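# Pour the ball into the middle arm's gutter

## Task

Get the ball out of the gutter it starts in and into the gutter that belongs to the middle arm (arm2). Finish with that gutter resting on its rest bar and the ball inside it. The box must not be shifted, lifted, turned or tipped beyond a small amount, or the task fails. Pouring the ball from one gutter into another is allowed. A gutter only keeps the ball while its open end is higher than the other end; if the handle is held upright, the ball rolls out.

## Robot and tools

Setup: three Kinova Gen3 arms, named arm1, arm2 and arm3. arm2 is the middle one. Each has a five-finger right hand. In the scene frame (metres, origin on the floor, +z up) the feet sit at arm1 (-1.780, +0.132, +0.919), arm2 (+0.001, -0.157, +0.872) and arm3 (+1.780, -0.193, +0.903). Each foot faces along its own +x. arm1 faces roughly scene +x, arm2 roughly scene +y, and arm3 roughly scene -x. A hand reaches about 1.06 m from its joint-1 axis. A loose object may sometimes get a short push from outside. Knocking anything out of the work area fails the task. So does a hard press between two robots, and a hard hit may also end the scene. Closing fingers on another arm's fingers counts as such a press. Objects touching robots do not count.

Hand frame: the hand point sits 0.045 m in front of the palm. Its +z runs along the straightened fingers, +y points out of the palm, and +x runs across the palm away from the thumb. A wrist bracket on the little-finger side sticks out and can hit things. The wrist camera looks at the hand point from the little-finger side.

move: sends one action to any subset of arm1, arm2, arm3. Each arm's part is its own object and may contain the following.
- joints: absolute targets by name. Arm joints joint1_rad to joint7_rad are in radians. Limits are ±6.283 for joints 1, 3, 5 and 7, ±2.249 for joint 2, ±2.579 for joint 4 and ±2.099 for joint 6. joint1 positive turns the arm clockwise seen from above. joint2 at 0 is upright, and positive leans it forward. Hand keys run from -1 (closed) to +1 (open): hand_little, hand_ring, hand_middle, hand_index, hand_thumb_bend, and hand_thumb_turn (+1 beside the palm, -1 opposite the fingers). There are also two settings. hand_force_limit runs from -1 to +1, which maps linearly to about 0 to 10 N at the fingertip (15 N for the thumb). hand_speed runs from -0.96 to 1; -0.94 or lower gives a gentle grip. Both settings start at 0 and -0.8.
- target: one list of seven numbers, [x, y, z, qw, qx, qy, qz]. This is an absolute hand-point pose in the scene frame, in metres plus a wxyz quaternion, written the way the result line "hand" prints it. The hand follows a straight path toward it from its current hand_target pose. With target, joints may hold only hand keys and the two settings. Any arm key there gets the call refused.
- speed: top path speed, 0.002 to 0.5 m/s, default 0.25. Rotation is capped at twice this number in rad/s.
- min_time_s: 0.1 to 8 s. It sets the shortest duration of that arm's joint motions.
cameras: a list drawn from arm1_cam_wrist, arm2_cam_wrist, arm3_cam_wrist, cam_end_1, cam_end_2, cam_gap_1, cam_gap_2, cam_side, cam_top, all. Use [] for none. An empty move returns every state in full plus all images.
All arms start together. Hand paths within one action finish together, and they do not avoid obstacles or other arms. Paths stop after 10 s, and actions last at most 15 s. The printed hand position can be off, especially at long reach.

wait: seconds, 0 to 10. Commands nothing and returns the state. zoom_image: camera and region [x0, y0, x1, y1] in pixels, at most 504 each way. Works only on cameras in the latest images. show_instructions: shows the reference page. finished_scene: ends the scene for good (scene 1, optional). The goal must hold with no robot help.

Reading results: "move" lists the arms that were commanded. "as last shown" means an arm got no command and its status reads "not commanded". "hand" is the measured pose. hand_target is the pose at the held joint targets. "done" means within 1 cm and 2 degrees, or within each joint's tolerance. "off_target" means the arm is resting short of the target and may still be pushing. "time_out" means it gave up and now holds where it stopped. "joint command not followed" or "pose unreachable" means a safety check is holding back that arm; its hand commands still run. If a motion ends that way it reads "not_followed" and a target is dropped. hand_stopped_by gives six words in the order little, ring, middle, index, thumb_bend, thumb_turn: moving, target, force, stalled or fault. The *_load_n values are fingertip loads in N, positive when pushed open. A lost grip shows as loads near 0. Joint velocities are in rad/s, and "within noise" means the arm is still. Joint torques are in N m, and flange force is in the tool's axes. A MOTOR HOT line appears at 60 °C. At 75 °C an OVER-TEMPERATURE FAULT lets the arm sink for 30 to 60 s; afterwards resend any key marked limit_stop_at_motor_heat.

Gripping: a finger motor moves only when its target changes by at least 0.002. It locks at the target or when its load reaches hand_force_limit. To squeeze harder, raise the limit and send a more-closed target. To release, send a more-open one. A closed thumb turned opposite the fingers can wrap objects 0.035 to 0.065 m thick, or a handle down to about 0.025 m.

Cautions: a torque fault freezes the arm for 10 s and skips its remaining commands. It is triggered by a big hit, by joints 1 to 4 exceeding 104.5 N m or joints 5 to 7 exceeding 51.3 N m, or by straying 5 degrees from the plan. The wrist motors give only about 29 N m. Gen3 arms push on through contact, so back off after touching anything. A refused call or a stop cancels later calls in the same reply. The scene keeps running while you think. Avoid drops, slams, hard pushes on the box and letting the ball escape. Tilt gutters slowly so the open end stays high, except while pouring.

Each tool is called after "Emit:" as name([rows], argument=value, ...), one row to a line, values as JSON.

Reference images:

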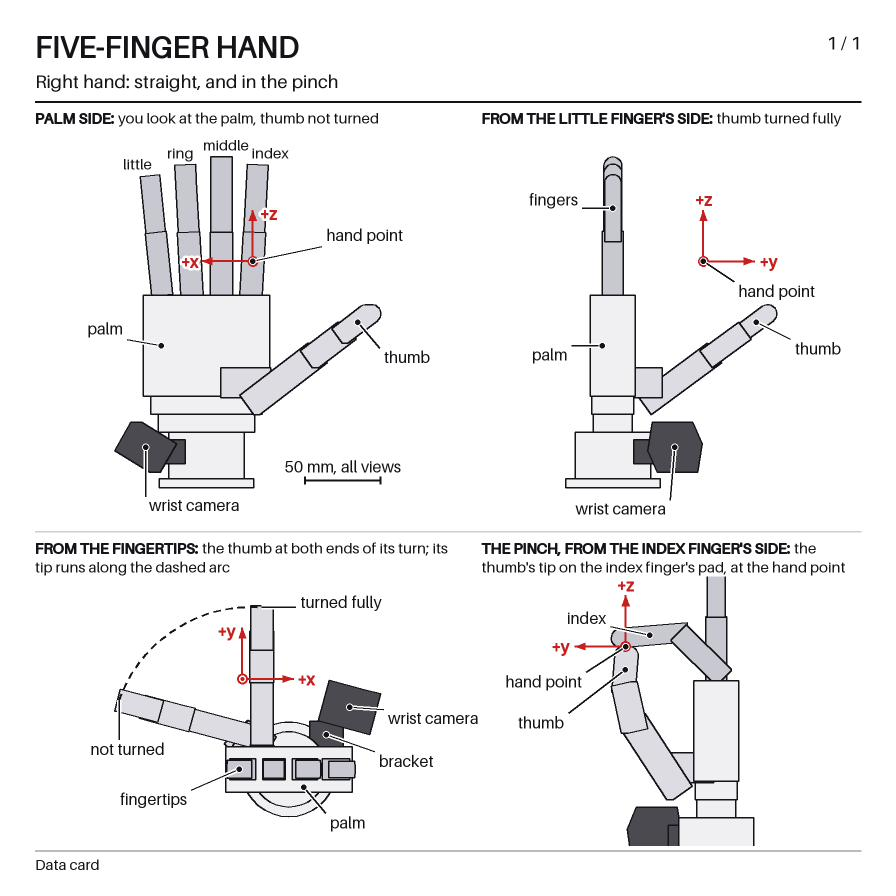

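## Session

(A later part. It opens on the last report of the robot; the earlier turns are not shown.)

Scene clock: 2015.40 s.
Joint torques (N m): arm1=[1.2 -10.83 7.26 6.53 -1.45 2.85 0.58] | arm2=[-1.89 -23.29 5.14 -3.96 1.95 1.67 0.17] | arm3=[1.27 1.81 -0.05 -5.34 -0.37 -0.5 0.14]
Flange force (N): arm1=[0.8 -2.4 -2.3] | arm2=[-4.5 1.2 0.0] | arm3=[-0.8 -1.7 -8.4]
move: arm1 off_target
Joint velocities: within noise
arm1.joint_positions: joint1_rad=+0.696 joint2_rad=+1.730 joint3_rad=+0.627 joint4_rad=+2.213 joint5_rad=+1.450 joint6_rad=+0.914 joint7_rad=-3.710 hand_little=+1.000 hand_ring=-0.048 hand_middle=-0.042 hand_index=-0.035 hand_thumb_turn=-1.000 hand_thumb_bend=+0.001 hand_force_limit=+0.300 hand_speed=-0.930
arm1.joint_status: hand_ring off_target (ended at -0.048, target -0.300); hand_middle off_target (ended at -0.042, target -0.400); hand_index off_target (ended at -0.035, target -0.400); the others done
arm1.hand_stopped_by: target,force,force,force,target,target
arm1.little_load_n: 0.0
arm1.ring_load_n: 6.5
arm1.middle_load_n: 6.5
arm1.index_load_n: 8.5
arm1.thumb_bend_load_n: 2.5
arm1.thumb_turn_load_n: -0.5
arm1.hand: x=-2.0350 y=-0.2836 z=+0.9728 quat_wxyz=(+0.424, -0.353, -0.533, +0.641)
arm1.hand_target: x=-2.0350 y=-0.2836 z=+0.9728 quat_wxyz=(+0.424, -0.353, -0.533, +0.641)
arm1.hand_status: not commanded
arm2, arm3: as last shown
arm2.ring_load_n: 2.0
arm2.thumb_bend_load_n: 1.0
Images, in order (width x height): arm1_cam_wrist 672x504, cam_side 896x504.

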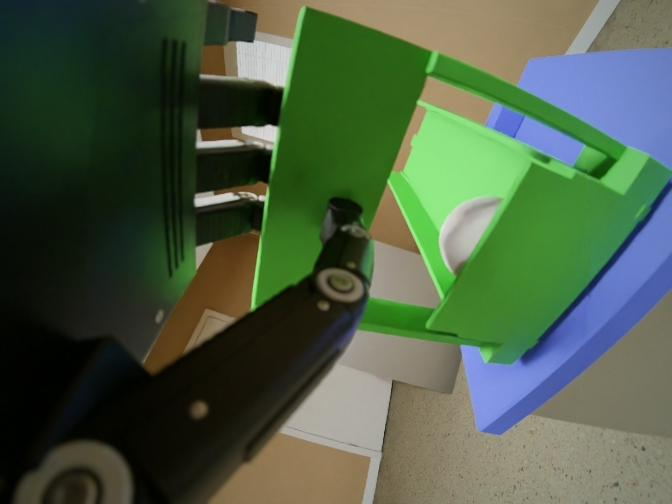

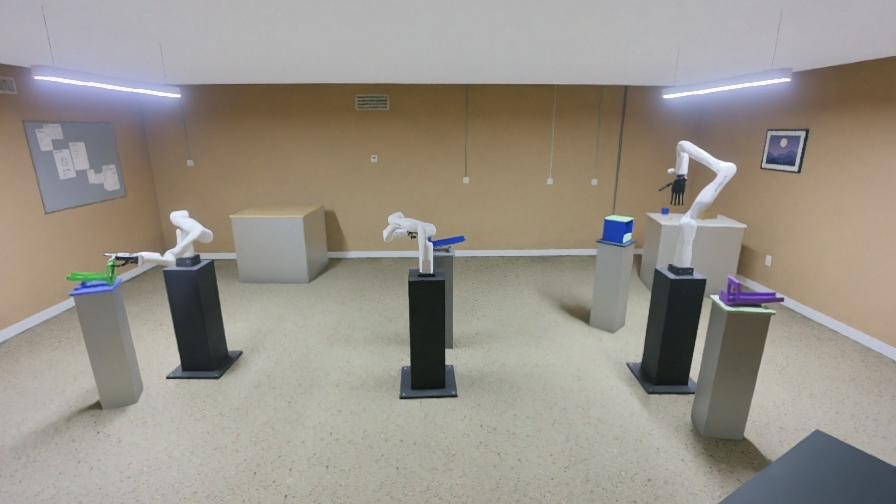

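Emit:
move(arm1={"target": [-2.030, -0.2815, 1.04, 0.4244, -0.353, -0.5332, 0.6411], "speed": 0.06}, arm2={"joints": {"hand_index": -0.4, "hand_middle": -0.4, "hand_ring": -0.3, "hand_force_limit": 0.3, "hand_speed": -0.93}}, cameras=["arm1_cam_wrist", "arm2_cam_wrist", "cam_side", "cam_end_1"])

Emit:
zoom_image(camera="cam_side", region=[50, 220, 150, 290])

Emit:
zoom_image(camera="cam_end_1", region=[460, 300, 640, 460])

Scene clock: 2048.37 s.
Joint torques (N m): arm1=[1.15 -10.87 7.28 5.72 -1.45 2.82 0.56] | arm2=[-1.88 -23.27 5.12 -3.93 1.96 1.66 0.16] | arm3=[1.23 1.82 -0.06 -5.39 -0.39 -0.51 0.13]
Flange force (N): arm1=[0.6 -2.3 -2.3] | arm2=[-4.7 1.2 -0.2] | arm3=[-0.7 -1.7 -8.3]
move: arm1 done; arm2 off_target
Joint velocities: within noise
arm1.joint_positions: joint1_rad=+0.679 joint2_rad=+1.585 joint3_rad=+0.717 joint4_rad=+2.348 joint5_rad=+1.574 joint6_rad=+0.894 joint7_rad=-3.723 hand_little=+1.000 hand_ring=-0.048 hand_middle=-0.042 hand_index=-0.035 hand_thumb_turn=-1.000 hand_thumb_bend=+0.001 hand_force_limit=+0.300 hand_speed=-0.930
arm1.joint_status: not commanded
arm1.hand_stopped_by: target,force,force,force,target,target
arm1.little_load_n: 0.0
arm1.ring_load_n: 6.5
arm1.middle_load_n: 6.5
arm1.index_load_n: 9.0
arm1.thumb_bend_load_n: 2.5
arm1.thumb_turn_load_n: 0.0
arm1.hand: x=-2.0300 y=-0.2815 z=+1.0400 quat_wxyz=(+0.424, -0.353, -0.533, +0.641)
arm1.hand_target: x=-2.0300 y=-0.2815 z=+1.0400 quat_wxyz=(+0.424, -0.353, -0.533, +0.641)
arm1.hand_status: done (0.000 m and 0.0 deg from the pose sent, 0.067 m and 0.0 deg at the start)
arm2.joint_positions: joint1_rad=-0.577 joint2_rad=+1.557 joint3_rad=+0.267 joint4_rad=+0.654 joint5_rad=+1.155 joint6_rad=+2.013 joint7_rad=-2.165 hand_little=+1.000 hand_ring=-0.058 hand_middle=-0.054 hand_index=-0.054 hand_thumb_turn=-1.000 hand_thumb_bend=+0.000 hand_force_limit=+0.300 hand_speed=-0.930
arm2.joint_status: hand_ring off_target (ended at -0.058, target -0.300); hand_middle off_target (ended at -0.054, target -0.400); hand_index off_target (ended at -0.054, target -0.400); the others done
arm2.hand_stopped_by: target,force,force,force,target,target
arm2.little_load_n: 0.0
arm2.ring_load_n: 7.0
arm2.middle_load_n: 6.0
arm2.index_load_n: 7.5
arm2.thumb_bend_load_n: 1.5
arm2.thumb_turn_load_n: 0.5
arm2.hand: x=+0.0085 y=+0.4676 z=+0.9853 quat_wxyz=(-0.541, +0.450, -0.454, +0.546)
arm2.hand_target: x=+0.0085 y=+0.4676 z=+0.9853 quat_wxyz=(-0.541, +0.450, -0.454, +0.546)
arm2.hand_status: not commanded
arm3.joint_positions: joint1_rad=+0.220 joint2_rad=-0.459 joint3_rad=-0.095 joint4_rad=+1.566 joint5_rad=-0.007 joint6_rad=+2.054 joint7_rad=-2.193 hand_little=+1.000 hand_ring=+1.000 hand_middle=+1.000 hand_index=+1.000 hand_thumb_turn=+1.000 hand_thumb_bend=+1.000 hand_force_limit=+0.000 hand_speed=-0.800
arm3.joint_status: not commanded
arm3.hand_stopped_by: target,target,target,target,target,target
arm3.little_load_n: 0.0
arm3.ring_load_n: 0.0
arm3.middle_load_n: 0.0
arm3.index_load_n: 0.0
arm3.thumb_bend_load_n: 0.0
arm3.thumb_turn_load_n: 0.0
arm3.hand: x=+1.6375 y=-0.1786 z=+1.3831 quat_wxyz=(-0.014, +0.920, -0.391, +0.002)
arm3.hand_target: x=+1.6375 y=-0.1786 z=+1.3831 quat_wxyz=(-0.014, +0.920, -0.391, +0.002)
arm3.hand_status: not commanded
pictures: arm1_cam_wrist, arm2_cam_wrist, cam_end_1, cam_side
Images, in order (width x height): arm1_cam_wrist 672x504, arm2_cam_wrist 672x504, cam_end_1 896x504, cam_side 896x504.

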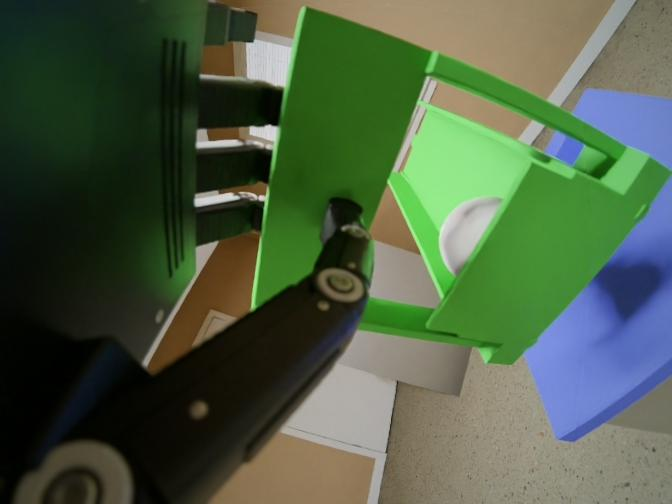

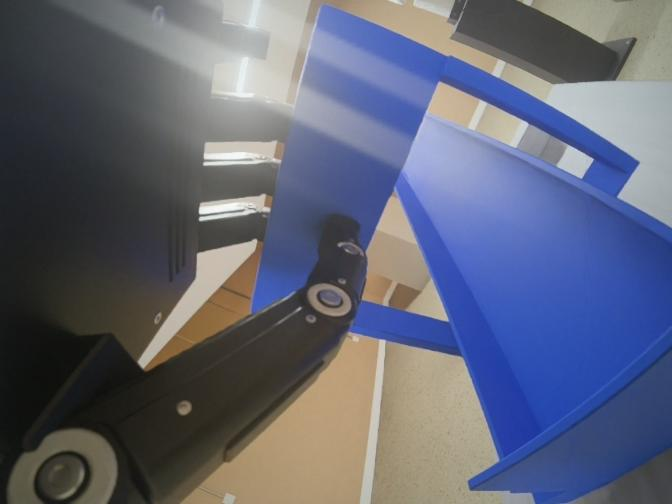

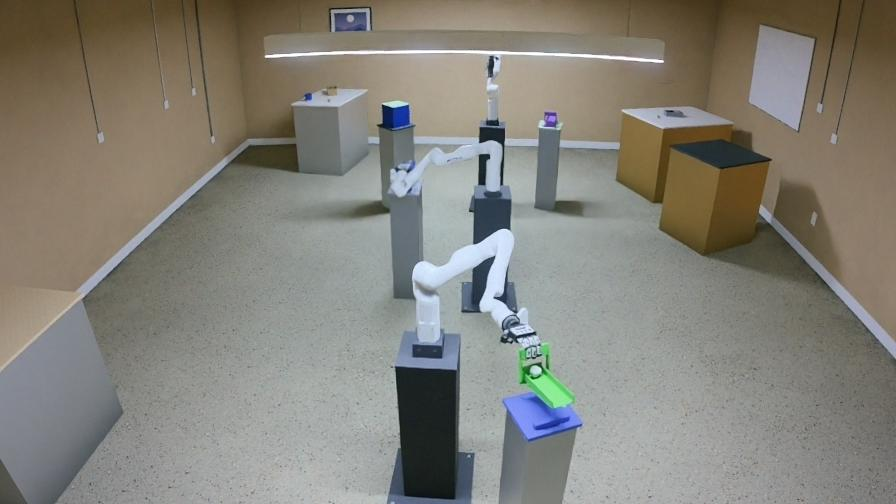

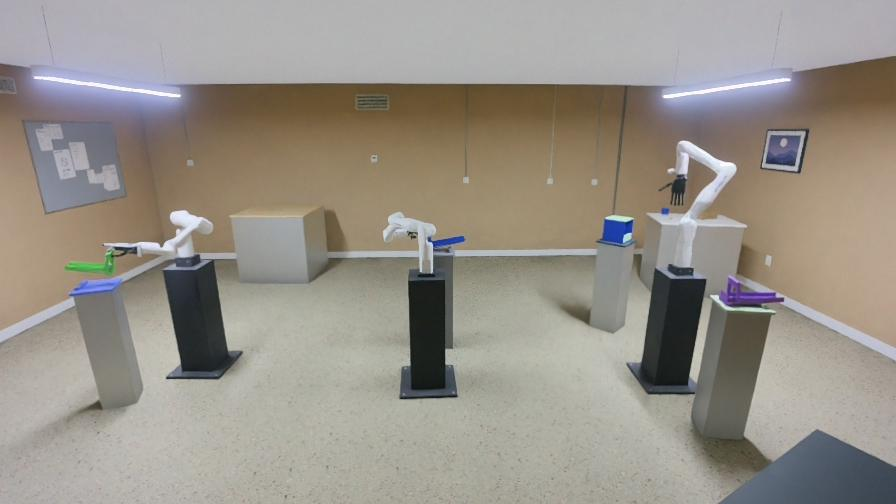

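Scaled by 5.040 from the camera's image (finer frame: 1280x720).

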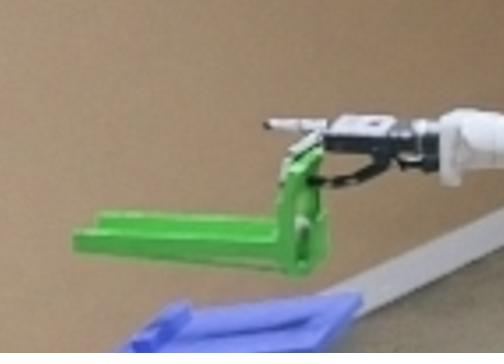

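Scaled by 2.800 from the camera's image (finer frame: 1280x720).

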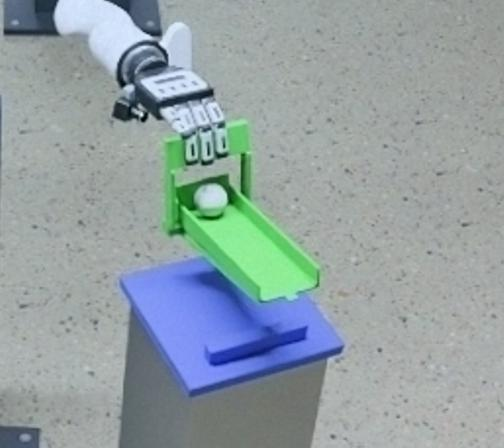

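Emit:
move(arm1={"target": [-2.03, -0.30, 1.10, 0.199, -0.1655, -0.6177, 0.7426], "speed": 0.12}, arm2={"target": [-0.02, 0.468, 1.08, 0.5436, -0.4522, 0.4522, -0.5436], "speed": 0.08}, cameras=["arm1_cam_wrist", "arm2_cam_wrist", "cam_side", "cam_top"])

Scene clock: 2210.07 s.
Joint torques (N m): arm1=[0.87 -11.91 5.73 4.89 -2.54 -0.15 0.58] | arm2=[-1.86 -23.35 5.23 -4.46 2.11 1.35 0.17] | arm3=[1.24 1.87 -0.04 -5.35 -0.37 -0.47 0.17]
Flange force (N): arm1=[-5.4 1.5 0.0] | arm2=[-4.3 0.7 0.1] | arm3=[-0.6 -1.6 -8.3]
move: arm1 off_target; arm2 done
Joint velocities: arm1=[-0.001 -0.003 -0.005 0 -0.001 -0.002 0.005] | arm2=[within noise] | arm3=[within noise]
arm1.joint_positions: joint1_rad=+1.399 joint2_rad=+1.924 joint3_rad=+0.856 joint4_rad=+2.582 joint5_rad=+2.016 joint6_rad=+2.097 joint7_rad=-4.869 hand_little=+1.000 hand_ring=-0.047 hand_middle=-0.042 hand_index=-0.035 hand_thumb_turn=-1.000 hand_thumb_bend=+0.001 hand_force_limit=+0.300 hand_speed=-0.930
arm1.joint_status: not commanded
arm1.hand_stopped_by: target,force,force,force,target,target
arm1.little_load_n: 0.0
arm1.ring_load_n: 6.5
arm1.middle_load_n: 6.5
arm1.index_load_n: 8.5
arm1.thumb_bend_load_n: 2.5
arm1.thumb_turn_load_n: 0.0
arm1.hand: x=-2.0307 y=-0.3007 z=+1.0992 quat_wxyz=(+0.187, -0.141, -0.570, +0.787)
arm1.hand_target: x=-2.0307 y=-0.3007 z=+1.0992 quat_wxyz=(+0.187, -0.141, -0.570, +0.787)
arm1.hand_status: off_target (0.001 m and 8.1 deg from the pose sent, 0.063 m and 37.0 deg at the start; a joint's target at an end of its range on 104 of 141 steps)
arm2.joint_positions: joint1_rad=-0.625 joint2_rad=+1.403 joint3_rad=+0.294 joint4_rad=+0.701 joint5_rad=+1.195 joint6_rad=+2.040 joint7_rad=-2.042 hand_little=+1.000 hand_ring=-0.058 hand_middle=-0.054 hand_index=-0.054 hand_thumb_turn=-1.000 hand_thumb_bend=+0.000 hand_force_limit=+0.300 hand_speed=-0.930
arm2.joint_status: not commanded
arm2.hand_stopped_by: target,force,force,force,target,target
arm2.little_load_n: 0.0
arm2.ring_load_n: 7.0
arm2.middle_load_n: 6.0
arm2.index_load_n: 8.0
arm2.thumb_bend_load_n: 1.0
arm2.thumb_turn_load_n: 0.5
arm2.hand: x=-0.0200 y=+0.4680 z=+1.0800 quat_wxyz=(-0.544, +0.452, -0.452, +0.544)
arm2.hand_target: x=-0.0200 y=+0.4680 z=+1.0800 quat_wxyz=(-0.544, +0.452, -0.452, +0.544)
arm2.hand_status: done (0.000 m and 0.0 deg from the pose sent, 0.099 m and 0.5 deg at the start)
arm3: as last shown
arm3.index_load_n: -0.5
Images, in order (width x height): arm1_cam_wrist 672x504, arm2_cam_wrist 672x504, cam_side 896x504, cam_top 896x504.

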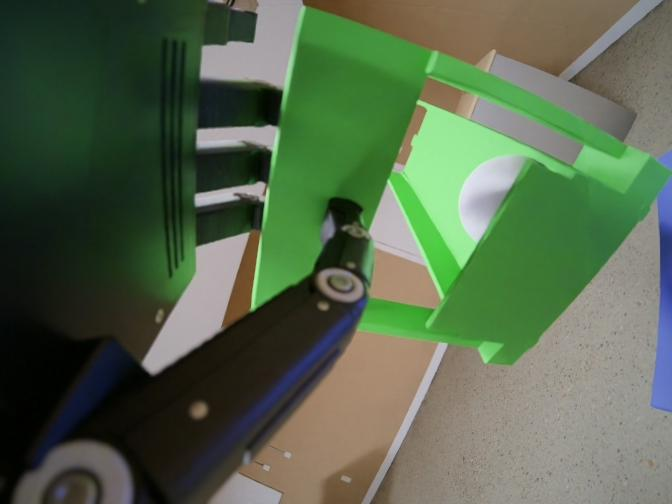

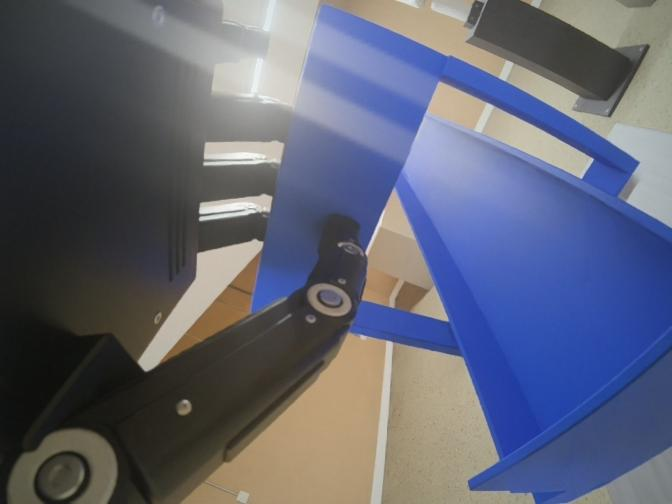

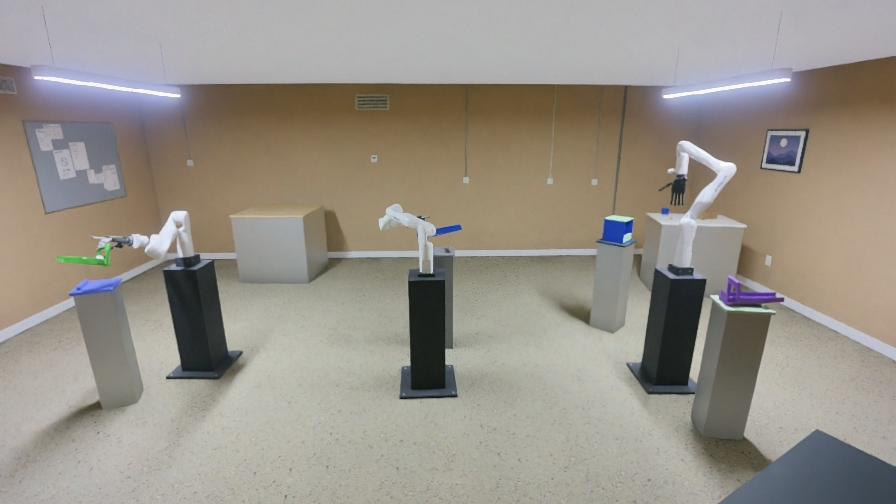

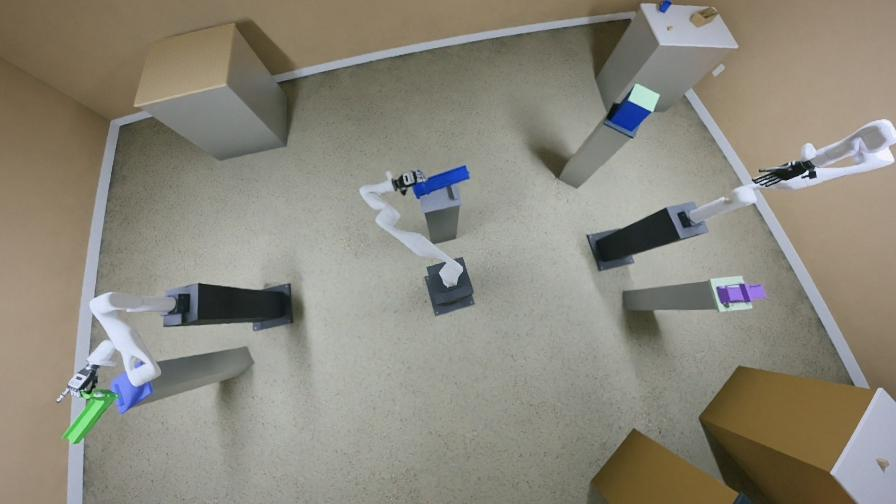

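Emit:
move(arm1={"target": [-2.11, -0.44, 1.12, 0.199, -0.1655, -0.6177, 0.7426], "speed": 0.1}, cameras=["arm1_cam_wrist", "cam_side"])

Scene clock: 2310.30 s.
Joint torques (N m): arm1=[1.22 -15.1 8.68 1.65 -3.14 0.98 0.57] | arm2=[-1.89 -23.37 5.16 -4.44 2.13 1.36 0.15] | arm3=[1.22 1.83 -0.05 -5.31 -0.42 -0.5 0.16]
Flange force (N): arm1=[-4.0 -1.7 1.2] | arm2=[-4.6 0.7 0.0] | arm3=[-0.7 -1.6 -8.5]
move: arm1 done
Joint velocities: within noise
arm1.joint_positions: joint1_rad=+1.310 joint2_rad=+1.630 joint3_rad=+1.232 joint4_rad=+2.236 joint5_rad=+2.694 joint6_rad=+1.566 joint7_rad=-4.481 hand_little=+1.000 hand_ring=-0.047 hand_middle=-0.042 hand_index=-0.035 hand_thumb_turn=-1.000 hand_thumb_bend=+0.001 hand_force_limit=+0.300 hand_speed=-0.930
arm1.joint_status: not commanded
arm1.hand_stopped_by: target,force,force,force,target,target
arm1.little_load_n: 0.0
arm1.ring_load_n: 6.0
arm1.middle_load_n: 6.5
arm1.index_load_n: 9.0
arm1.thumb_bend_load_n: 2.5
arm1.thumb_turn_load_n: 0.0
arm1.hand: x=-2.1100 y=-0.4400 z=+1.1200 quat_wxyz=(+0.199, -0.166, -0.618, +0.743)
arm1.hand_target: x=-2.1100 y=-0.4400 z=+1.1200 quat_wxyz=(+0.199, -0.165, -0.618, +0.743)
arm1.hand_status: done (0.000 m and 0.0 deg from the pose sent, 0.162 m and 8.1 deg at the start)
arm2, arm3: as last shown
arm2.middle_load_n: 6.5
arm2.thumb_bend_load_n: 1.5
arm3.index_load_n: 0.0
arm3.thumb_bend_load_n: -0.5
Images, in order (width x height): arm1_cam_wrist 672x504, cam_side 896x504.

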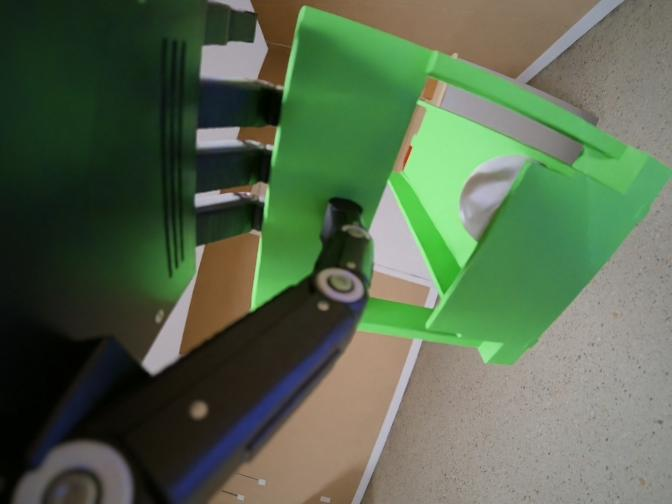

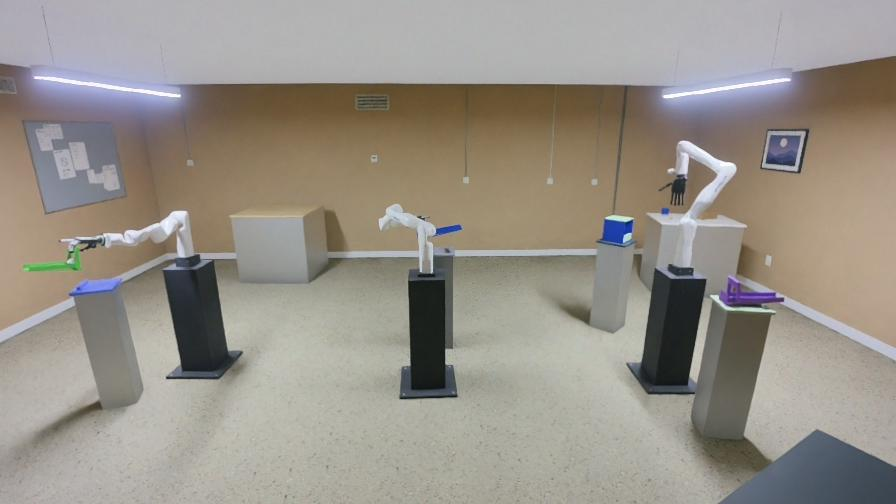

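Emit:
move(arm1={"joints": {"joint1_rad": -0.784}, "min_time_s": 8}, arm2={"target": [-0.12, 0.63, 1.11, 0.7103, -0.5908, 0.2447, -0.2942], "speed": 0.2}, cameras=["arm1_cam_wrist", "arm2_cam_wrist", "cam_side", "cam_top"])

Scene clock: 2338.70 s.
Joint torques (N m): arm1=[1.13 -15.14 8.69 1.64 -3.13 0.96 0.59] | arm2=[-1.88 -23.18 6.17 -5.7 1.76 2.09 0.18] | arm3=[1.19 1.76 -0.06 -5.35 -0.41 -0.52 0.17]
Flange force (N): arm1=[-3.8 -1.6 1.0] | arm2=[-2.3 0.7 3.2] | arm3=[-0.8 -1.6 -8.5]
move: arm1 done; arm2 done
Joint velocities: within noise
arm1.joint_positions: joint1_rad=-0.784 joint2_rad=+1.630 joint3_rad=+1.232 joint4_rad=+2.236 joint5_rad=+2.694 joint6_rad=+1.566 joint7_rad=-4.481 hand_little=+1.000 hand_ring=-0.047 hand_middle=-0.042 hand_index=-0.035 hand_thumb_turn=-1.000 hand_thumb_bend=+0.001 hand_force_limit=+0.300 hand_speed=-0.930
arm1.joint_status: all done
arm1.hand_stopped_by: target,force,force,force,target,target
arm1.little_load_n: 0.0
arm1.ring_load_n: 6.5
arm1.middle_load_n: 6.5
arm1.index_load_n: 8.5
arm1.thumb_bend_load_n: 3.0
arm1.thumb_turn_load_n: 0.0
arm1.hand: x=-1.1200 y=+0.1326 z=+1.1180 quat_wxyz=(-0.542, +0.454, -0.452, +0.544)
arm1.hand_target: x=-1.1200 y=+0.1326 z=+1.1180 quat_wxyz=(-0.542, +0.454, -0.452, +0.544)
arm1.hand_status: not commanded
arm2.joint_positions: joint1_rad=-0.705 joint2_rad=+1.206 joint3_rad=+0.310 joint4_rad=+1.111 joint5_rad=+1.606 joint6_rad=+1.379 joint7_rad=-2.343 hand_little=+1.000 hand_ring=-0.058 hand_middle=-0.054 hand_index=-0.054 hand_thumb_turn=-1.000 hand_thumb_bend=+0.000 hand_force_limit=+0.300 hand_speed=-0.930
arm2.joint_status: not commanded
arm2.hand_stopped_by: target,force,force,force,target,target
arm2.little_load_n: 0.0
arm2.ring_load_n: 7.0
arm2.middle_load_n: 6.5
arm2.index_load_n: 7.5
arm2.thumb_bend_load_n: 1.5
arm2.thumb_turn_load_n: 0.5
arm2.hand: x=-0.1200 y=+0.6300 z=+1.1100 quat_wxyz=(-0.710, +0.591, -0.245, +0.294)
arm2.hand_target: x=-0.1200 y=+0.6300 z=+1.1100 quat_wxyz=(-0.710, +0.591, -0.245, +0.294)
arm2.hand_status: done (0.000 m and 0.0 deg from the pose sent, 0.193 m and 45.0 deg at the start)
arm3: as last shown
arm3.ring_load_n: -0.5
arm3.thumb_bend_load_n: 0.0
Images, in order (width x height): arm1_cam_wrist 672x504, arm2_cam_wrist 672x504, cam_side 896x504, cam_top 896x504.

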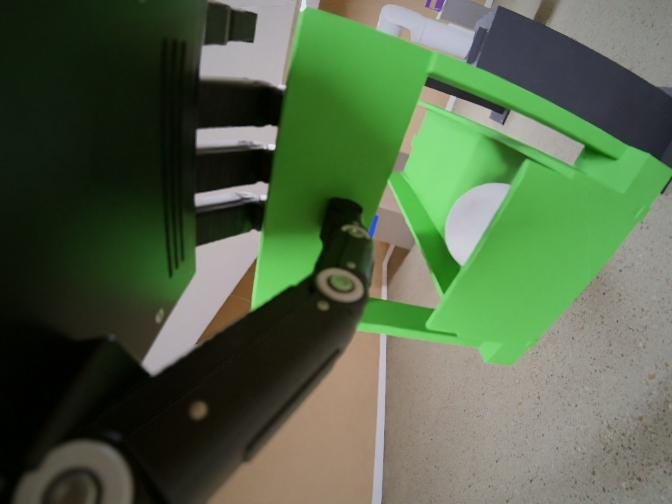

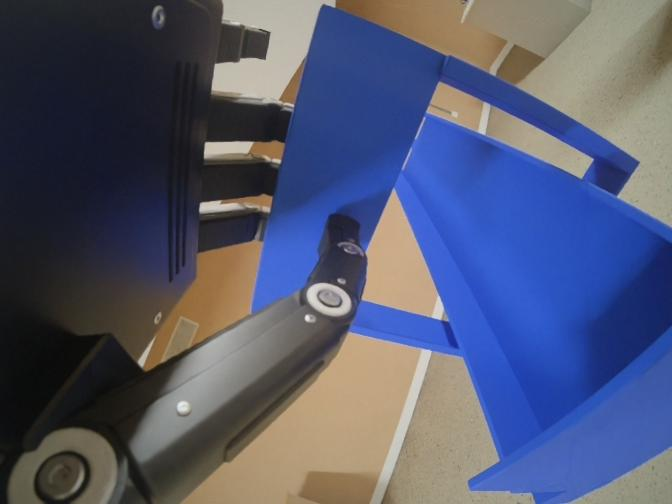

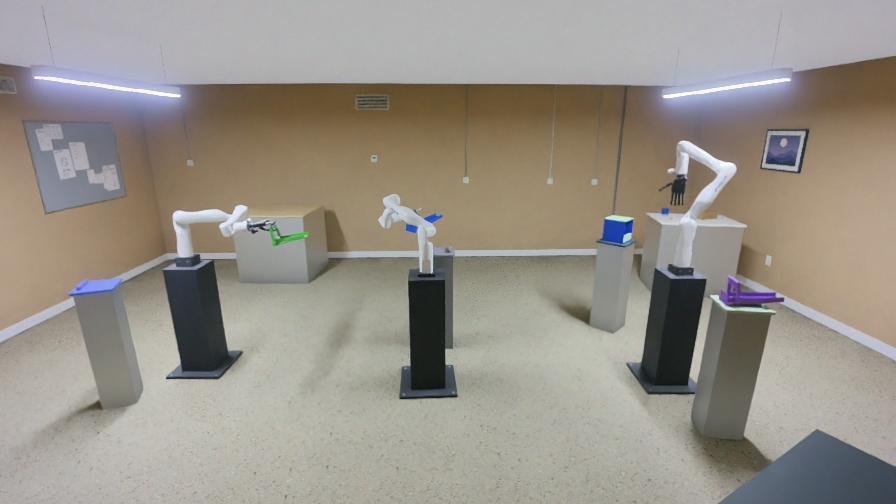

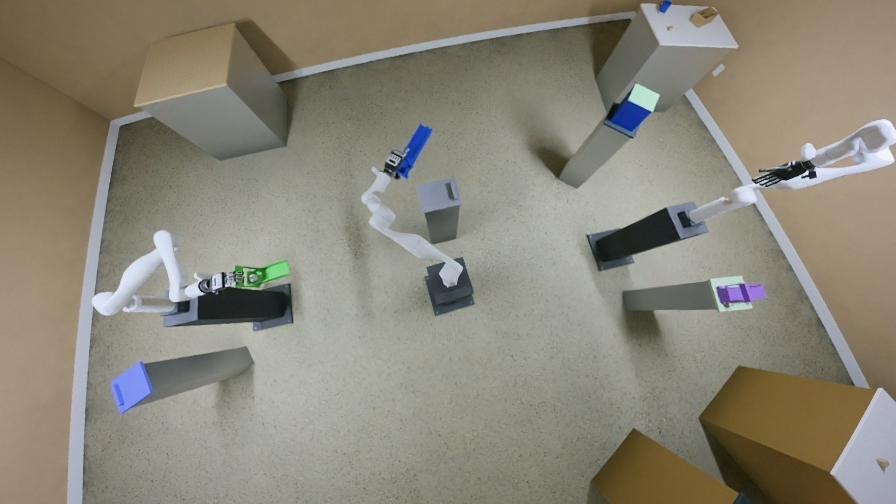

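Emit:
move(arm1={"target": [-1.13, 0.018, 1.19, 0.5436, -0.4522, 0.4522, -0.5436], "speed": 0.1}, arm2={"target": [-0.36, 0.575, 1.11, 0.7688, -0.6395, 0, 0], "speed": 0.2}, cameras=[])

Emit:
move(arm2={"target": [-0.59, 0.35, 1.11, 0.7103, -0.5908, -0.2447, 0.2942], "speed": 0.2}, cameras=["arm1_cam_wrist", "cam_side", "cam_top"])

Scene clock: 2349.20 s.
Joint torques (N m): arm1=[1.14 -16.04 8.19 0.17 -3.09 0.6 0.57] | arm2=[-1.88 -21.31 5.47 -5.37 0.08 2.99 0.18] | arm3=[1.26 1.79 -0.05 -5.34 -0.42 -0.49 0.16]
Flange force (N): arm1=[-3.3 -1.6 2.3] | arm2=[1.4 0.7 4.1] | arm3=[-0.8 -1.6 -8.5]
move: arm1 done; arm2 done
Joint velocities: within noise
arm1.joint_positions: joint1_rad=-0.453 joint2_rad=+1.526 joint3_rad=+1.429 joint4_rad=+2.205 joint5_rad=+2.937 joint6_rad=+1.805 joint7_rad=-4.613 hand_little=+1.000 hand_ring=-0.047 hand_middle=-0.042 hand_index=-0.035 hand_thumb_turn=-1.000 hand_thumb_bend=+0.001 hand_force_limit=+0.300 hand_speed=-0.930
arm1.joint_status: not commanded
arm1.hand_stopped_by: target,force,force,force,target,target
arm1.little_load_n: 0.0
arm1.ring_load_n: 6.0
arm1.middle_load_n: 6.5
arm1.index_load_n: 8.5
arm1.thumb_bend_load_n: 2.5
arm1.thumb_turn_load_n: 0.0
arm1.hand: x=-1.1300 y=+0.0180 z=+1.1900 quat_wxyz=(-0.544, +0.452, -0.452, +0.544)
arm1.hand_target: x=-1.1300 y=+0.0180 z=+1.1900 quat_wxyz=(-0.544, +0.452, -0.452, +0.544)
arm1.hand_status: done (0.000 m and 0.0 deg from the pose sent, 0.136 m and 0.2 deg at the start)
arm2.joint_positions: joint1_rad=-0.893 joint2_rad=+1.045 joint3_rad=+0.315 joint4_rad=+1.588 joint5_rad=+2.292 joint6_rad=+1.195 joint7_rad=-2.948 hand_little=+1.000 hand_ring=-0.058 hand_middle=-0.054 hand_index=-0.054 hand_thumb_turn=-1.000 hand_thumb_bend=+0.000 hand_force_limit=+0.300 hand_speed=-0.930
arm2.joint_status: not commanded
arm2.hand_stopped_by: target,force,force,force,target,target
arm2.little_load_n: 0.0
arm2.ring_load_n: 7.0
arm2.middle_load_n: 6.0
arm2.index_load_n: 8.0
arm2.thumb_bend_load_n: 1.0
arm2.thumb_turn_load_n: 0.5
arm2.hand: x=-0.3600 y=+0.5750 z=+1.1100 quat_wxyz=(-0.769, +0.640, +0.000, +0.000)
arm2.hand_target: x=-0.3600 y=+0.5750 z=+1.1100 quat_wxyz=(-0.769, +0.639, +0.000, +0.000)
arm2.hand_status: done (0.000 m and 0.0 deg from the pose sent, 0.246 m and 45.0 deg at the start)
arm3: as last shown
arm3.ring_load_n: 0.0

Scene clock: 2351.73 s.
Joint torques (N m): arm1=[1.15 -16.05 8.23 0.17 -3.1 0.62 0.57] | arm2=[-1.83 -20.13 3.5 -4.8 -0.97 3.01 0.18] | arm3=[1.23 1.82 -0.04 -5.34 -0.38 -0.5 0.15]
Flange force (N): arm1=[-3.3 -1.5 2.4] | arm2=[3.8 -0.1 3.0] | arm3=[-0.7 -1.6 -8.4]
move: arm2 done
Joint velocities: within noise
arm1, arm3: as last shown
arm1.ring_load_n: 6.5
arm1.index_load_n: 9.0
arm2.joint_positions: joint1_rad=-1.044 joint2_rad=+0.961 joint3_rad=+0.251 joint4_rad=+1.855 joint5_rad=+2.967 joint6_rad=+1.386 joint7_rad=-3.288 hand_little=+1.000 hand_ring=-0.058 hand_middle=-0.054 hand_index=-0.054 hand_thumb_turn=-1.000 hand_thumb_bend=+0.000 hand_force_limit=+0.300 hand_speed=-0.930
arm2.joint_status: not commanded
arm2.hand_stopped_by: target,force,force,force,target,target
arm2.little_load_n: 0.0
arm2.ring_load_n: 7.0
arm2.middle_load_n: 6.5
arm2.index_load_n: 8.0
arm2.thumb_bend_load_n: 1.5
arm2.thumb_turn_load_n: 0.5
arm2.hand: x=-0.5900 y=+0.3500 z=+1.1100 quat_wxyz=(-0.710, +0.591, +0.245, -0.294)
arm2.hand_target: x=-0.5900 y=+0.3500 z=+1.1100 quat_wxyz=(-0.710, +0.591, +0.245, -0.294)
arm2.hand_status: done (0.000 m and 0.0 deg from the pose sent, 0.322 m and 45.0 deg at the start)
Images, in order (width x height): arm1_cam_wrist 672x504, cam_side 896x504, cam_top 896x504.

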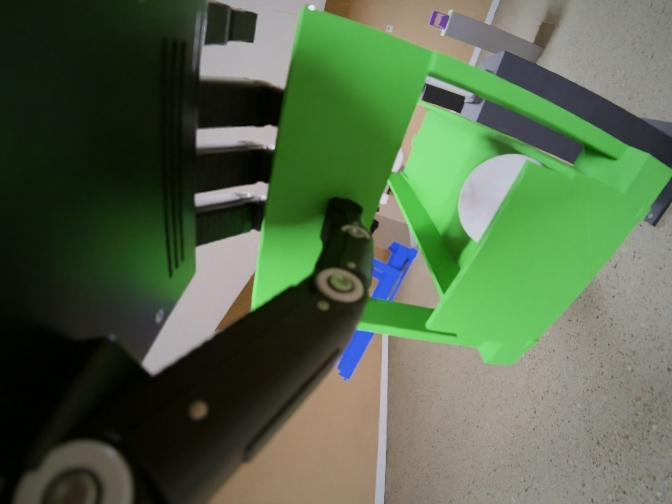

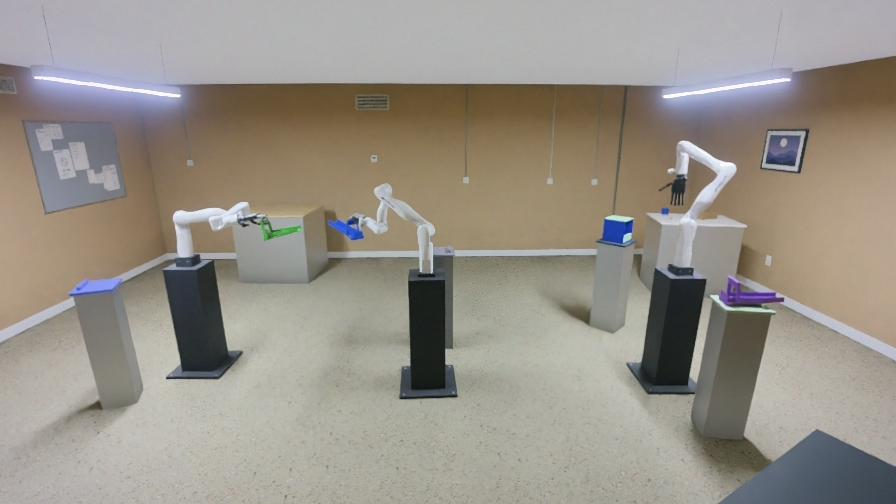

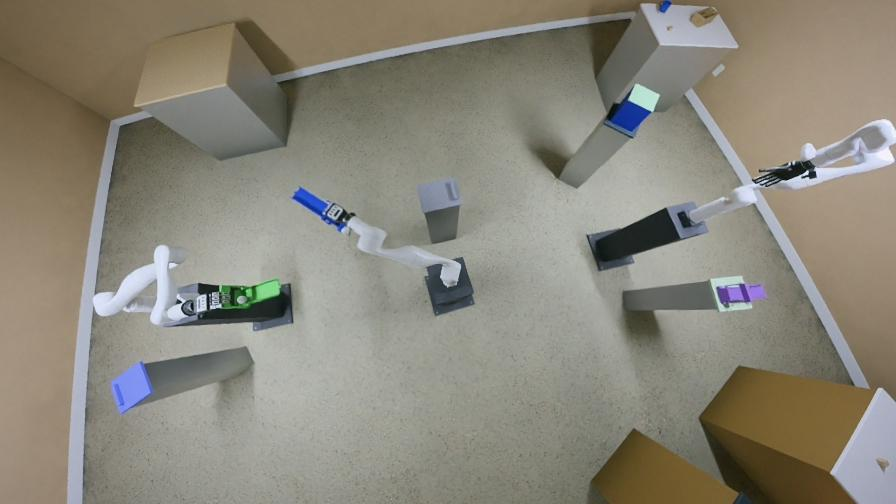

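Emit:
move(arm1={"target": [-1.16, 0.218, 1.19, 0.5436, -0.4522, 0.4522, -0.5436], "speed": 0.1}, arm2={"target": [-0.58, 0.182, 1.03, 0.5436, -0.4522, -0.4522, 0.5436], "speed": 0.15}, cameras=["all"])

Scene clock: 2376.70 s.
Joint torques (N m): arm1=[1.14 -13.63 8.67 0.44 -3.11 0.94 0.57] | arm2=[-1.84 -20.12 2.25 -2.29 -1.62 2.81 0.17] | arm3=[1.23 1.76 -0.02 -5.35 -0.4 -0.49 0.19]
Flange force (N): arm1=[-4.4 -2.3 0.5] | arm2=[5.2 0.0 0.1] | arm3=[-0.7 -1.4 -8.4]
move: arm1 done; arm2 done
Joint velocities: within noise
arm1.joint_positions: joint1_rad=-1.081 joint2_rad=+1.501 joint3_rad=+1.392 joint4_rad=+2.386 joint5_rad=+2.834 joint6_rad=+1.377 joint7_rad=-4.498 hand_little=+1.000 hand_ring=-0.047 hand_middle=-0.042 hand_index=-0.035 hand_thumb_turn=-1.000 hand_thumb_bend=+0.001 hand_force_limit=+0.300 hand_speed=-0.930
arm1.joint_status: not commanded
arm1.hand_stopped_by: target,force,force,force,target,target
arm1.little_load_n: 0.0
arm1.ring_load_n: 6.5
arm1.middle_load_n: 6.5
arm1.index_load_n: 8.5
arm1.thumb_bend_load_n: 3.0
arm1.thumb_turn_load_n: 0.0
arm1.hand: x=-1.1600 y=+0.2180 z=+1.1900 quat_wxyz=(-0.544, +0.452, -0.452, +0.544)
arm1.hand_target: x=-1.1600 y=+0.2180 z=+1.1900 quat_wxyz=(-0.544, +0.452, -0.452, +0.544)
arm1.hand_status: done (0.000 m and 0.0 deg from the pose sent, 0.202 m and 0.0 deg at the start)
arm2.joint_positions: joint1_rad=-0.884 joint2_rad=+1.182 joint3_rad=+0.380 joint4_rad=+1.808 joint5_rad=+3.829 joint6_rad=+1.863 joint7_rad=-3.529 hand_little=+1.000 hand_ring=-0.058 hand_middle=-0.054 hand_index=-0.054 hand_thumb_turn=-1.000 hand_thumb_bend=+0.000 hand_force_limit=+0.300 hand_speed=-0.930
arm2.joint_status: not commanded
arm2.hand_stopped_by: target,force,force,force,target,target
arm2.little_load_n: -0.5
arm2.ring_load_n: 7.0
arm2.middle_load_n: 6.5
arm2.index_load_n: 8.0
arm2.thumb_bend_load_n: 1.0
arm2.thumb_turn_load_n: 0.5
arm2.hand: x=-0.5800 y=+0.1820 z=+1.0300 quat_wxyz=(-0.544, +0.452, +0.452, -0.544)
arm2.hand_target: x=-0.5800 y=+0.1820 z=+1.0300 quat_wxyz=(-0.544, +0.452, +0.452, -0.544)
arm2.hand_status: done (0.000 m and 0.0 deg from the pose sent, 0.186 m and 45.0 deg at the start)
arm3: as last shown
arm3.little_load_n: -0.5
pictures: arm1_cam_wrist, arm2_cam_wrist, arm3_cam_wrist, cam_end_1, cam_end_2, cam_gap_1, cam_gap_2, cam_side, cam_top
Images, in order (width x height): arm1_cam_wrist 672x504, arm2_cam_wrist 672x504, arm3_cam_wrist 672x504, cam_end_1 896x504, cam_end_2 896x504, cam_gap_1 896x504, cam_gap_2 896x504, cam_side 896x504, cam_top 896x504.

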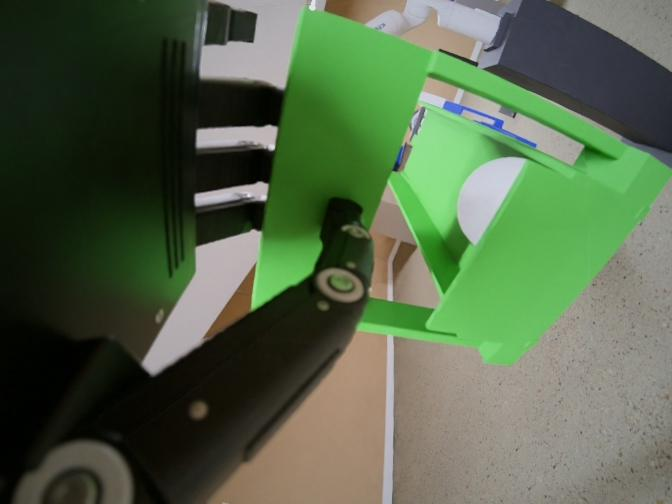

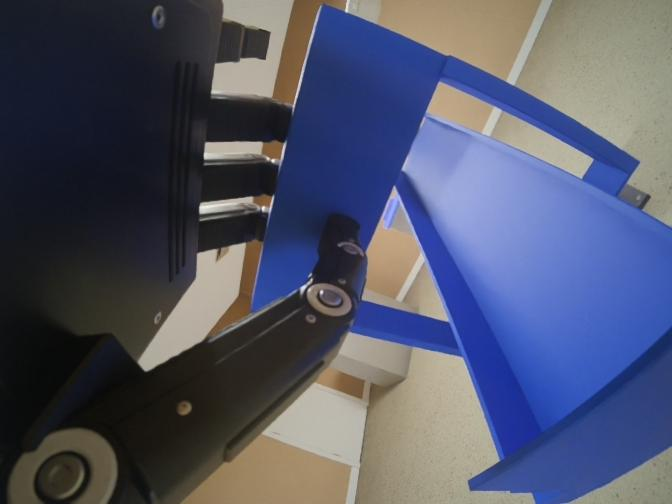

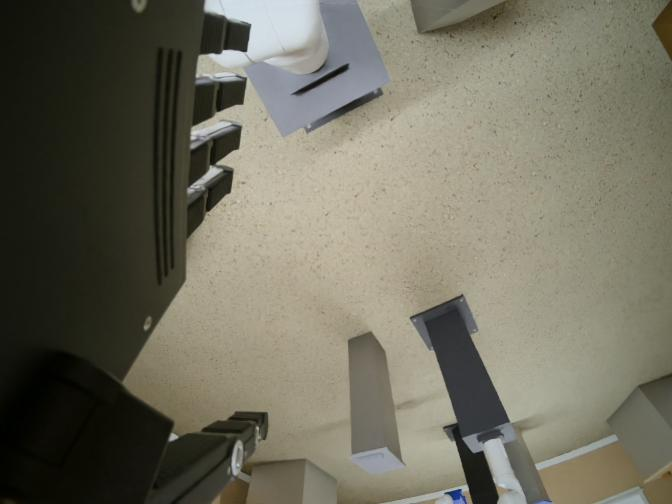

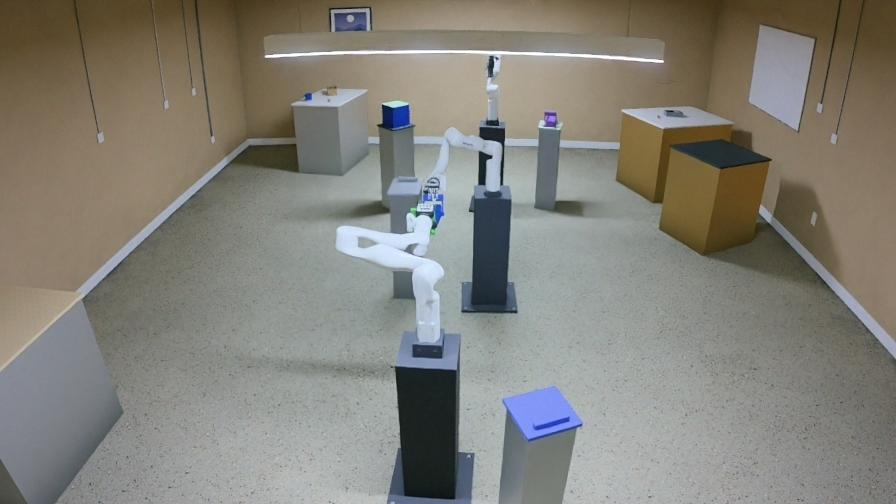

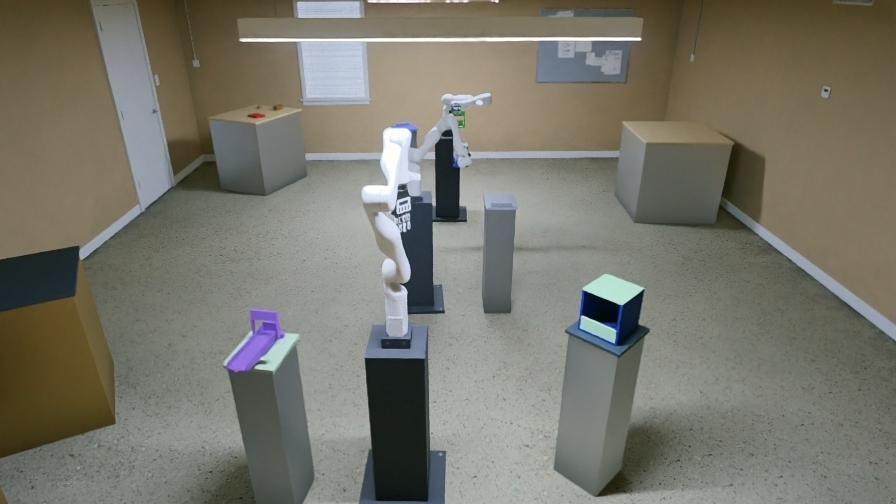

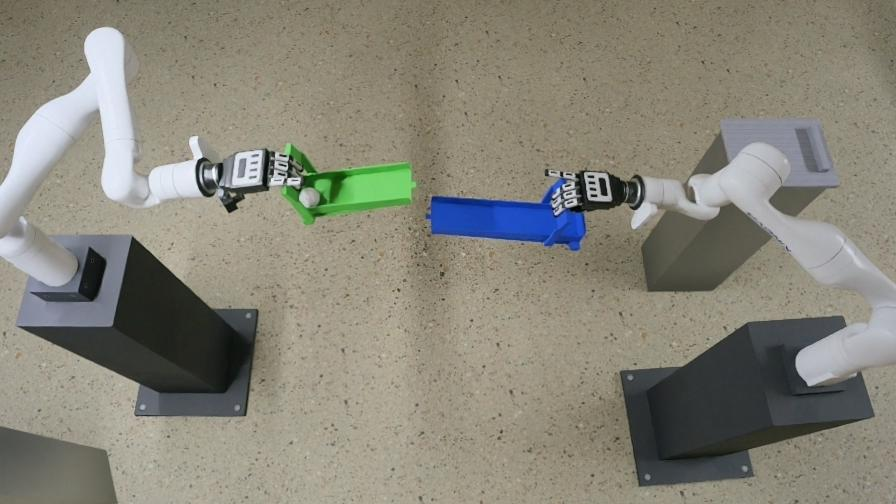

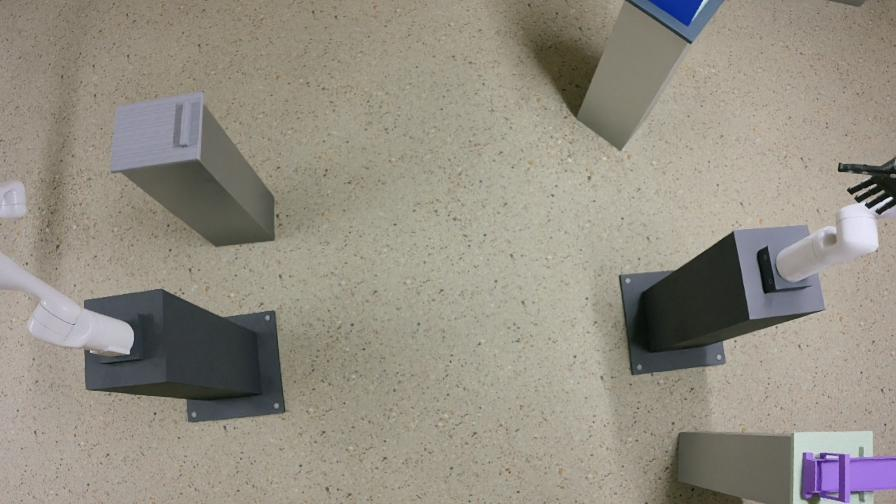

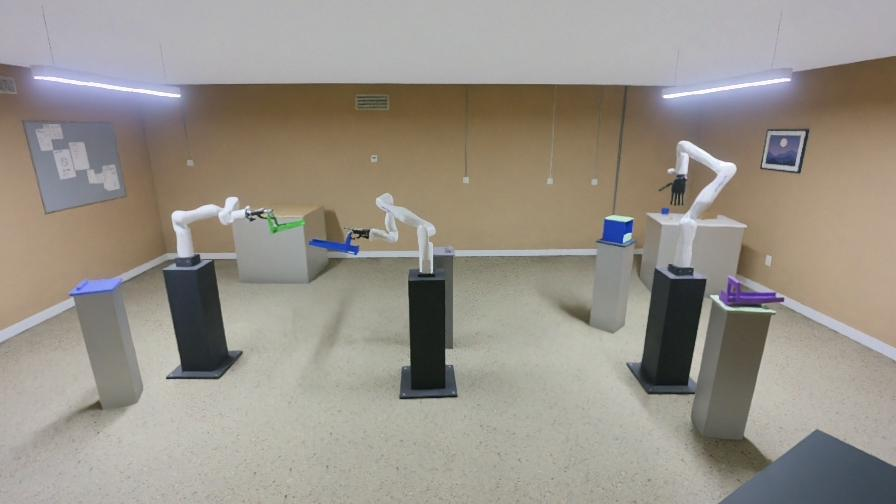

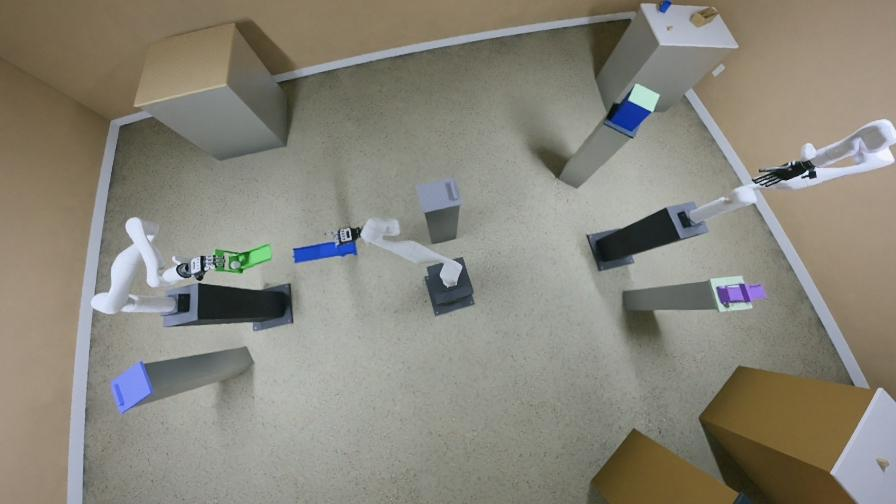

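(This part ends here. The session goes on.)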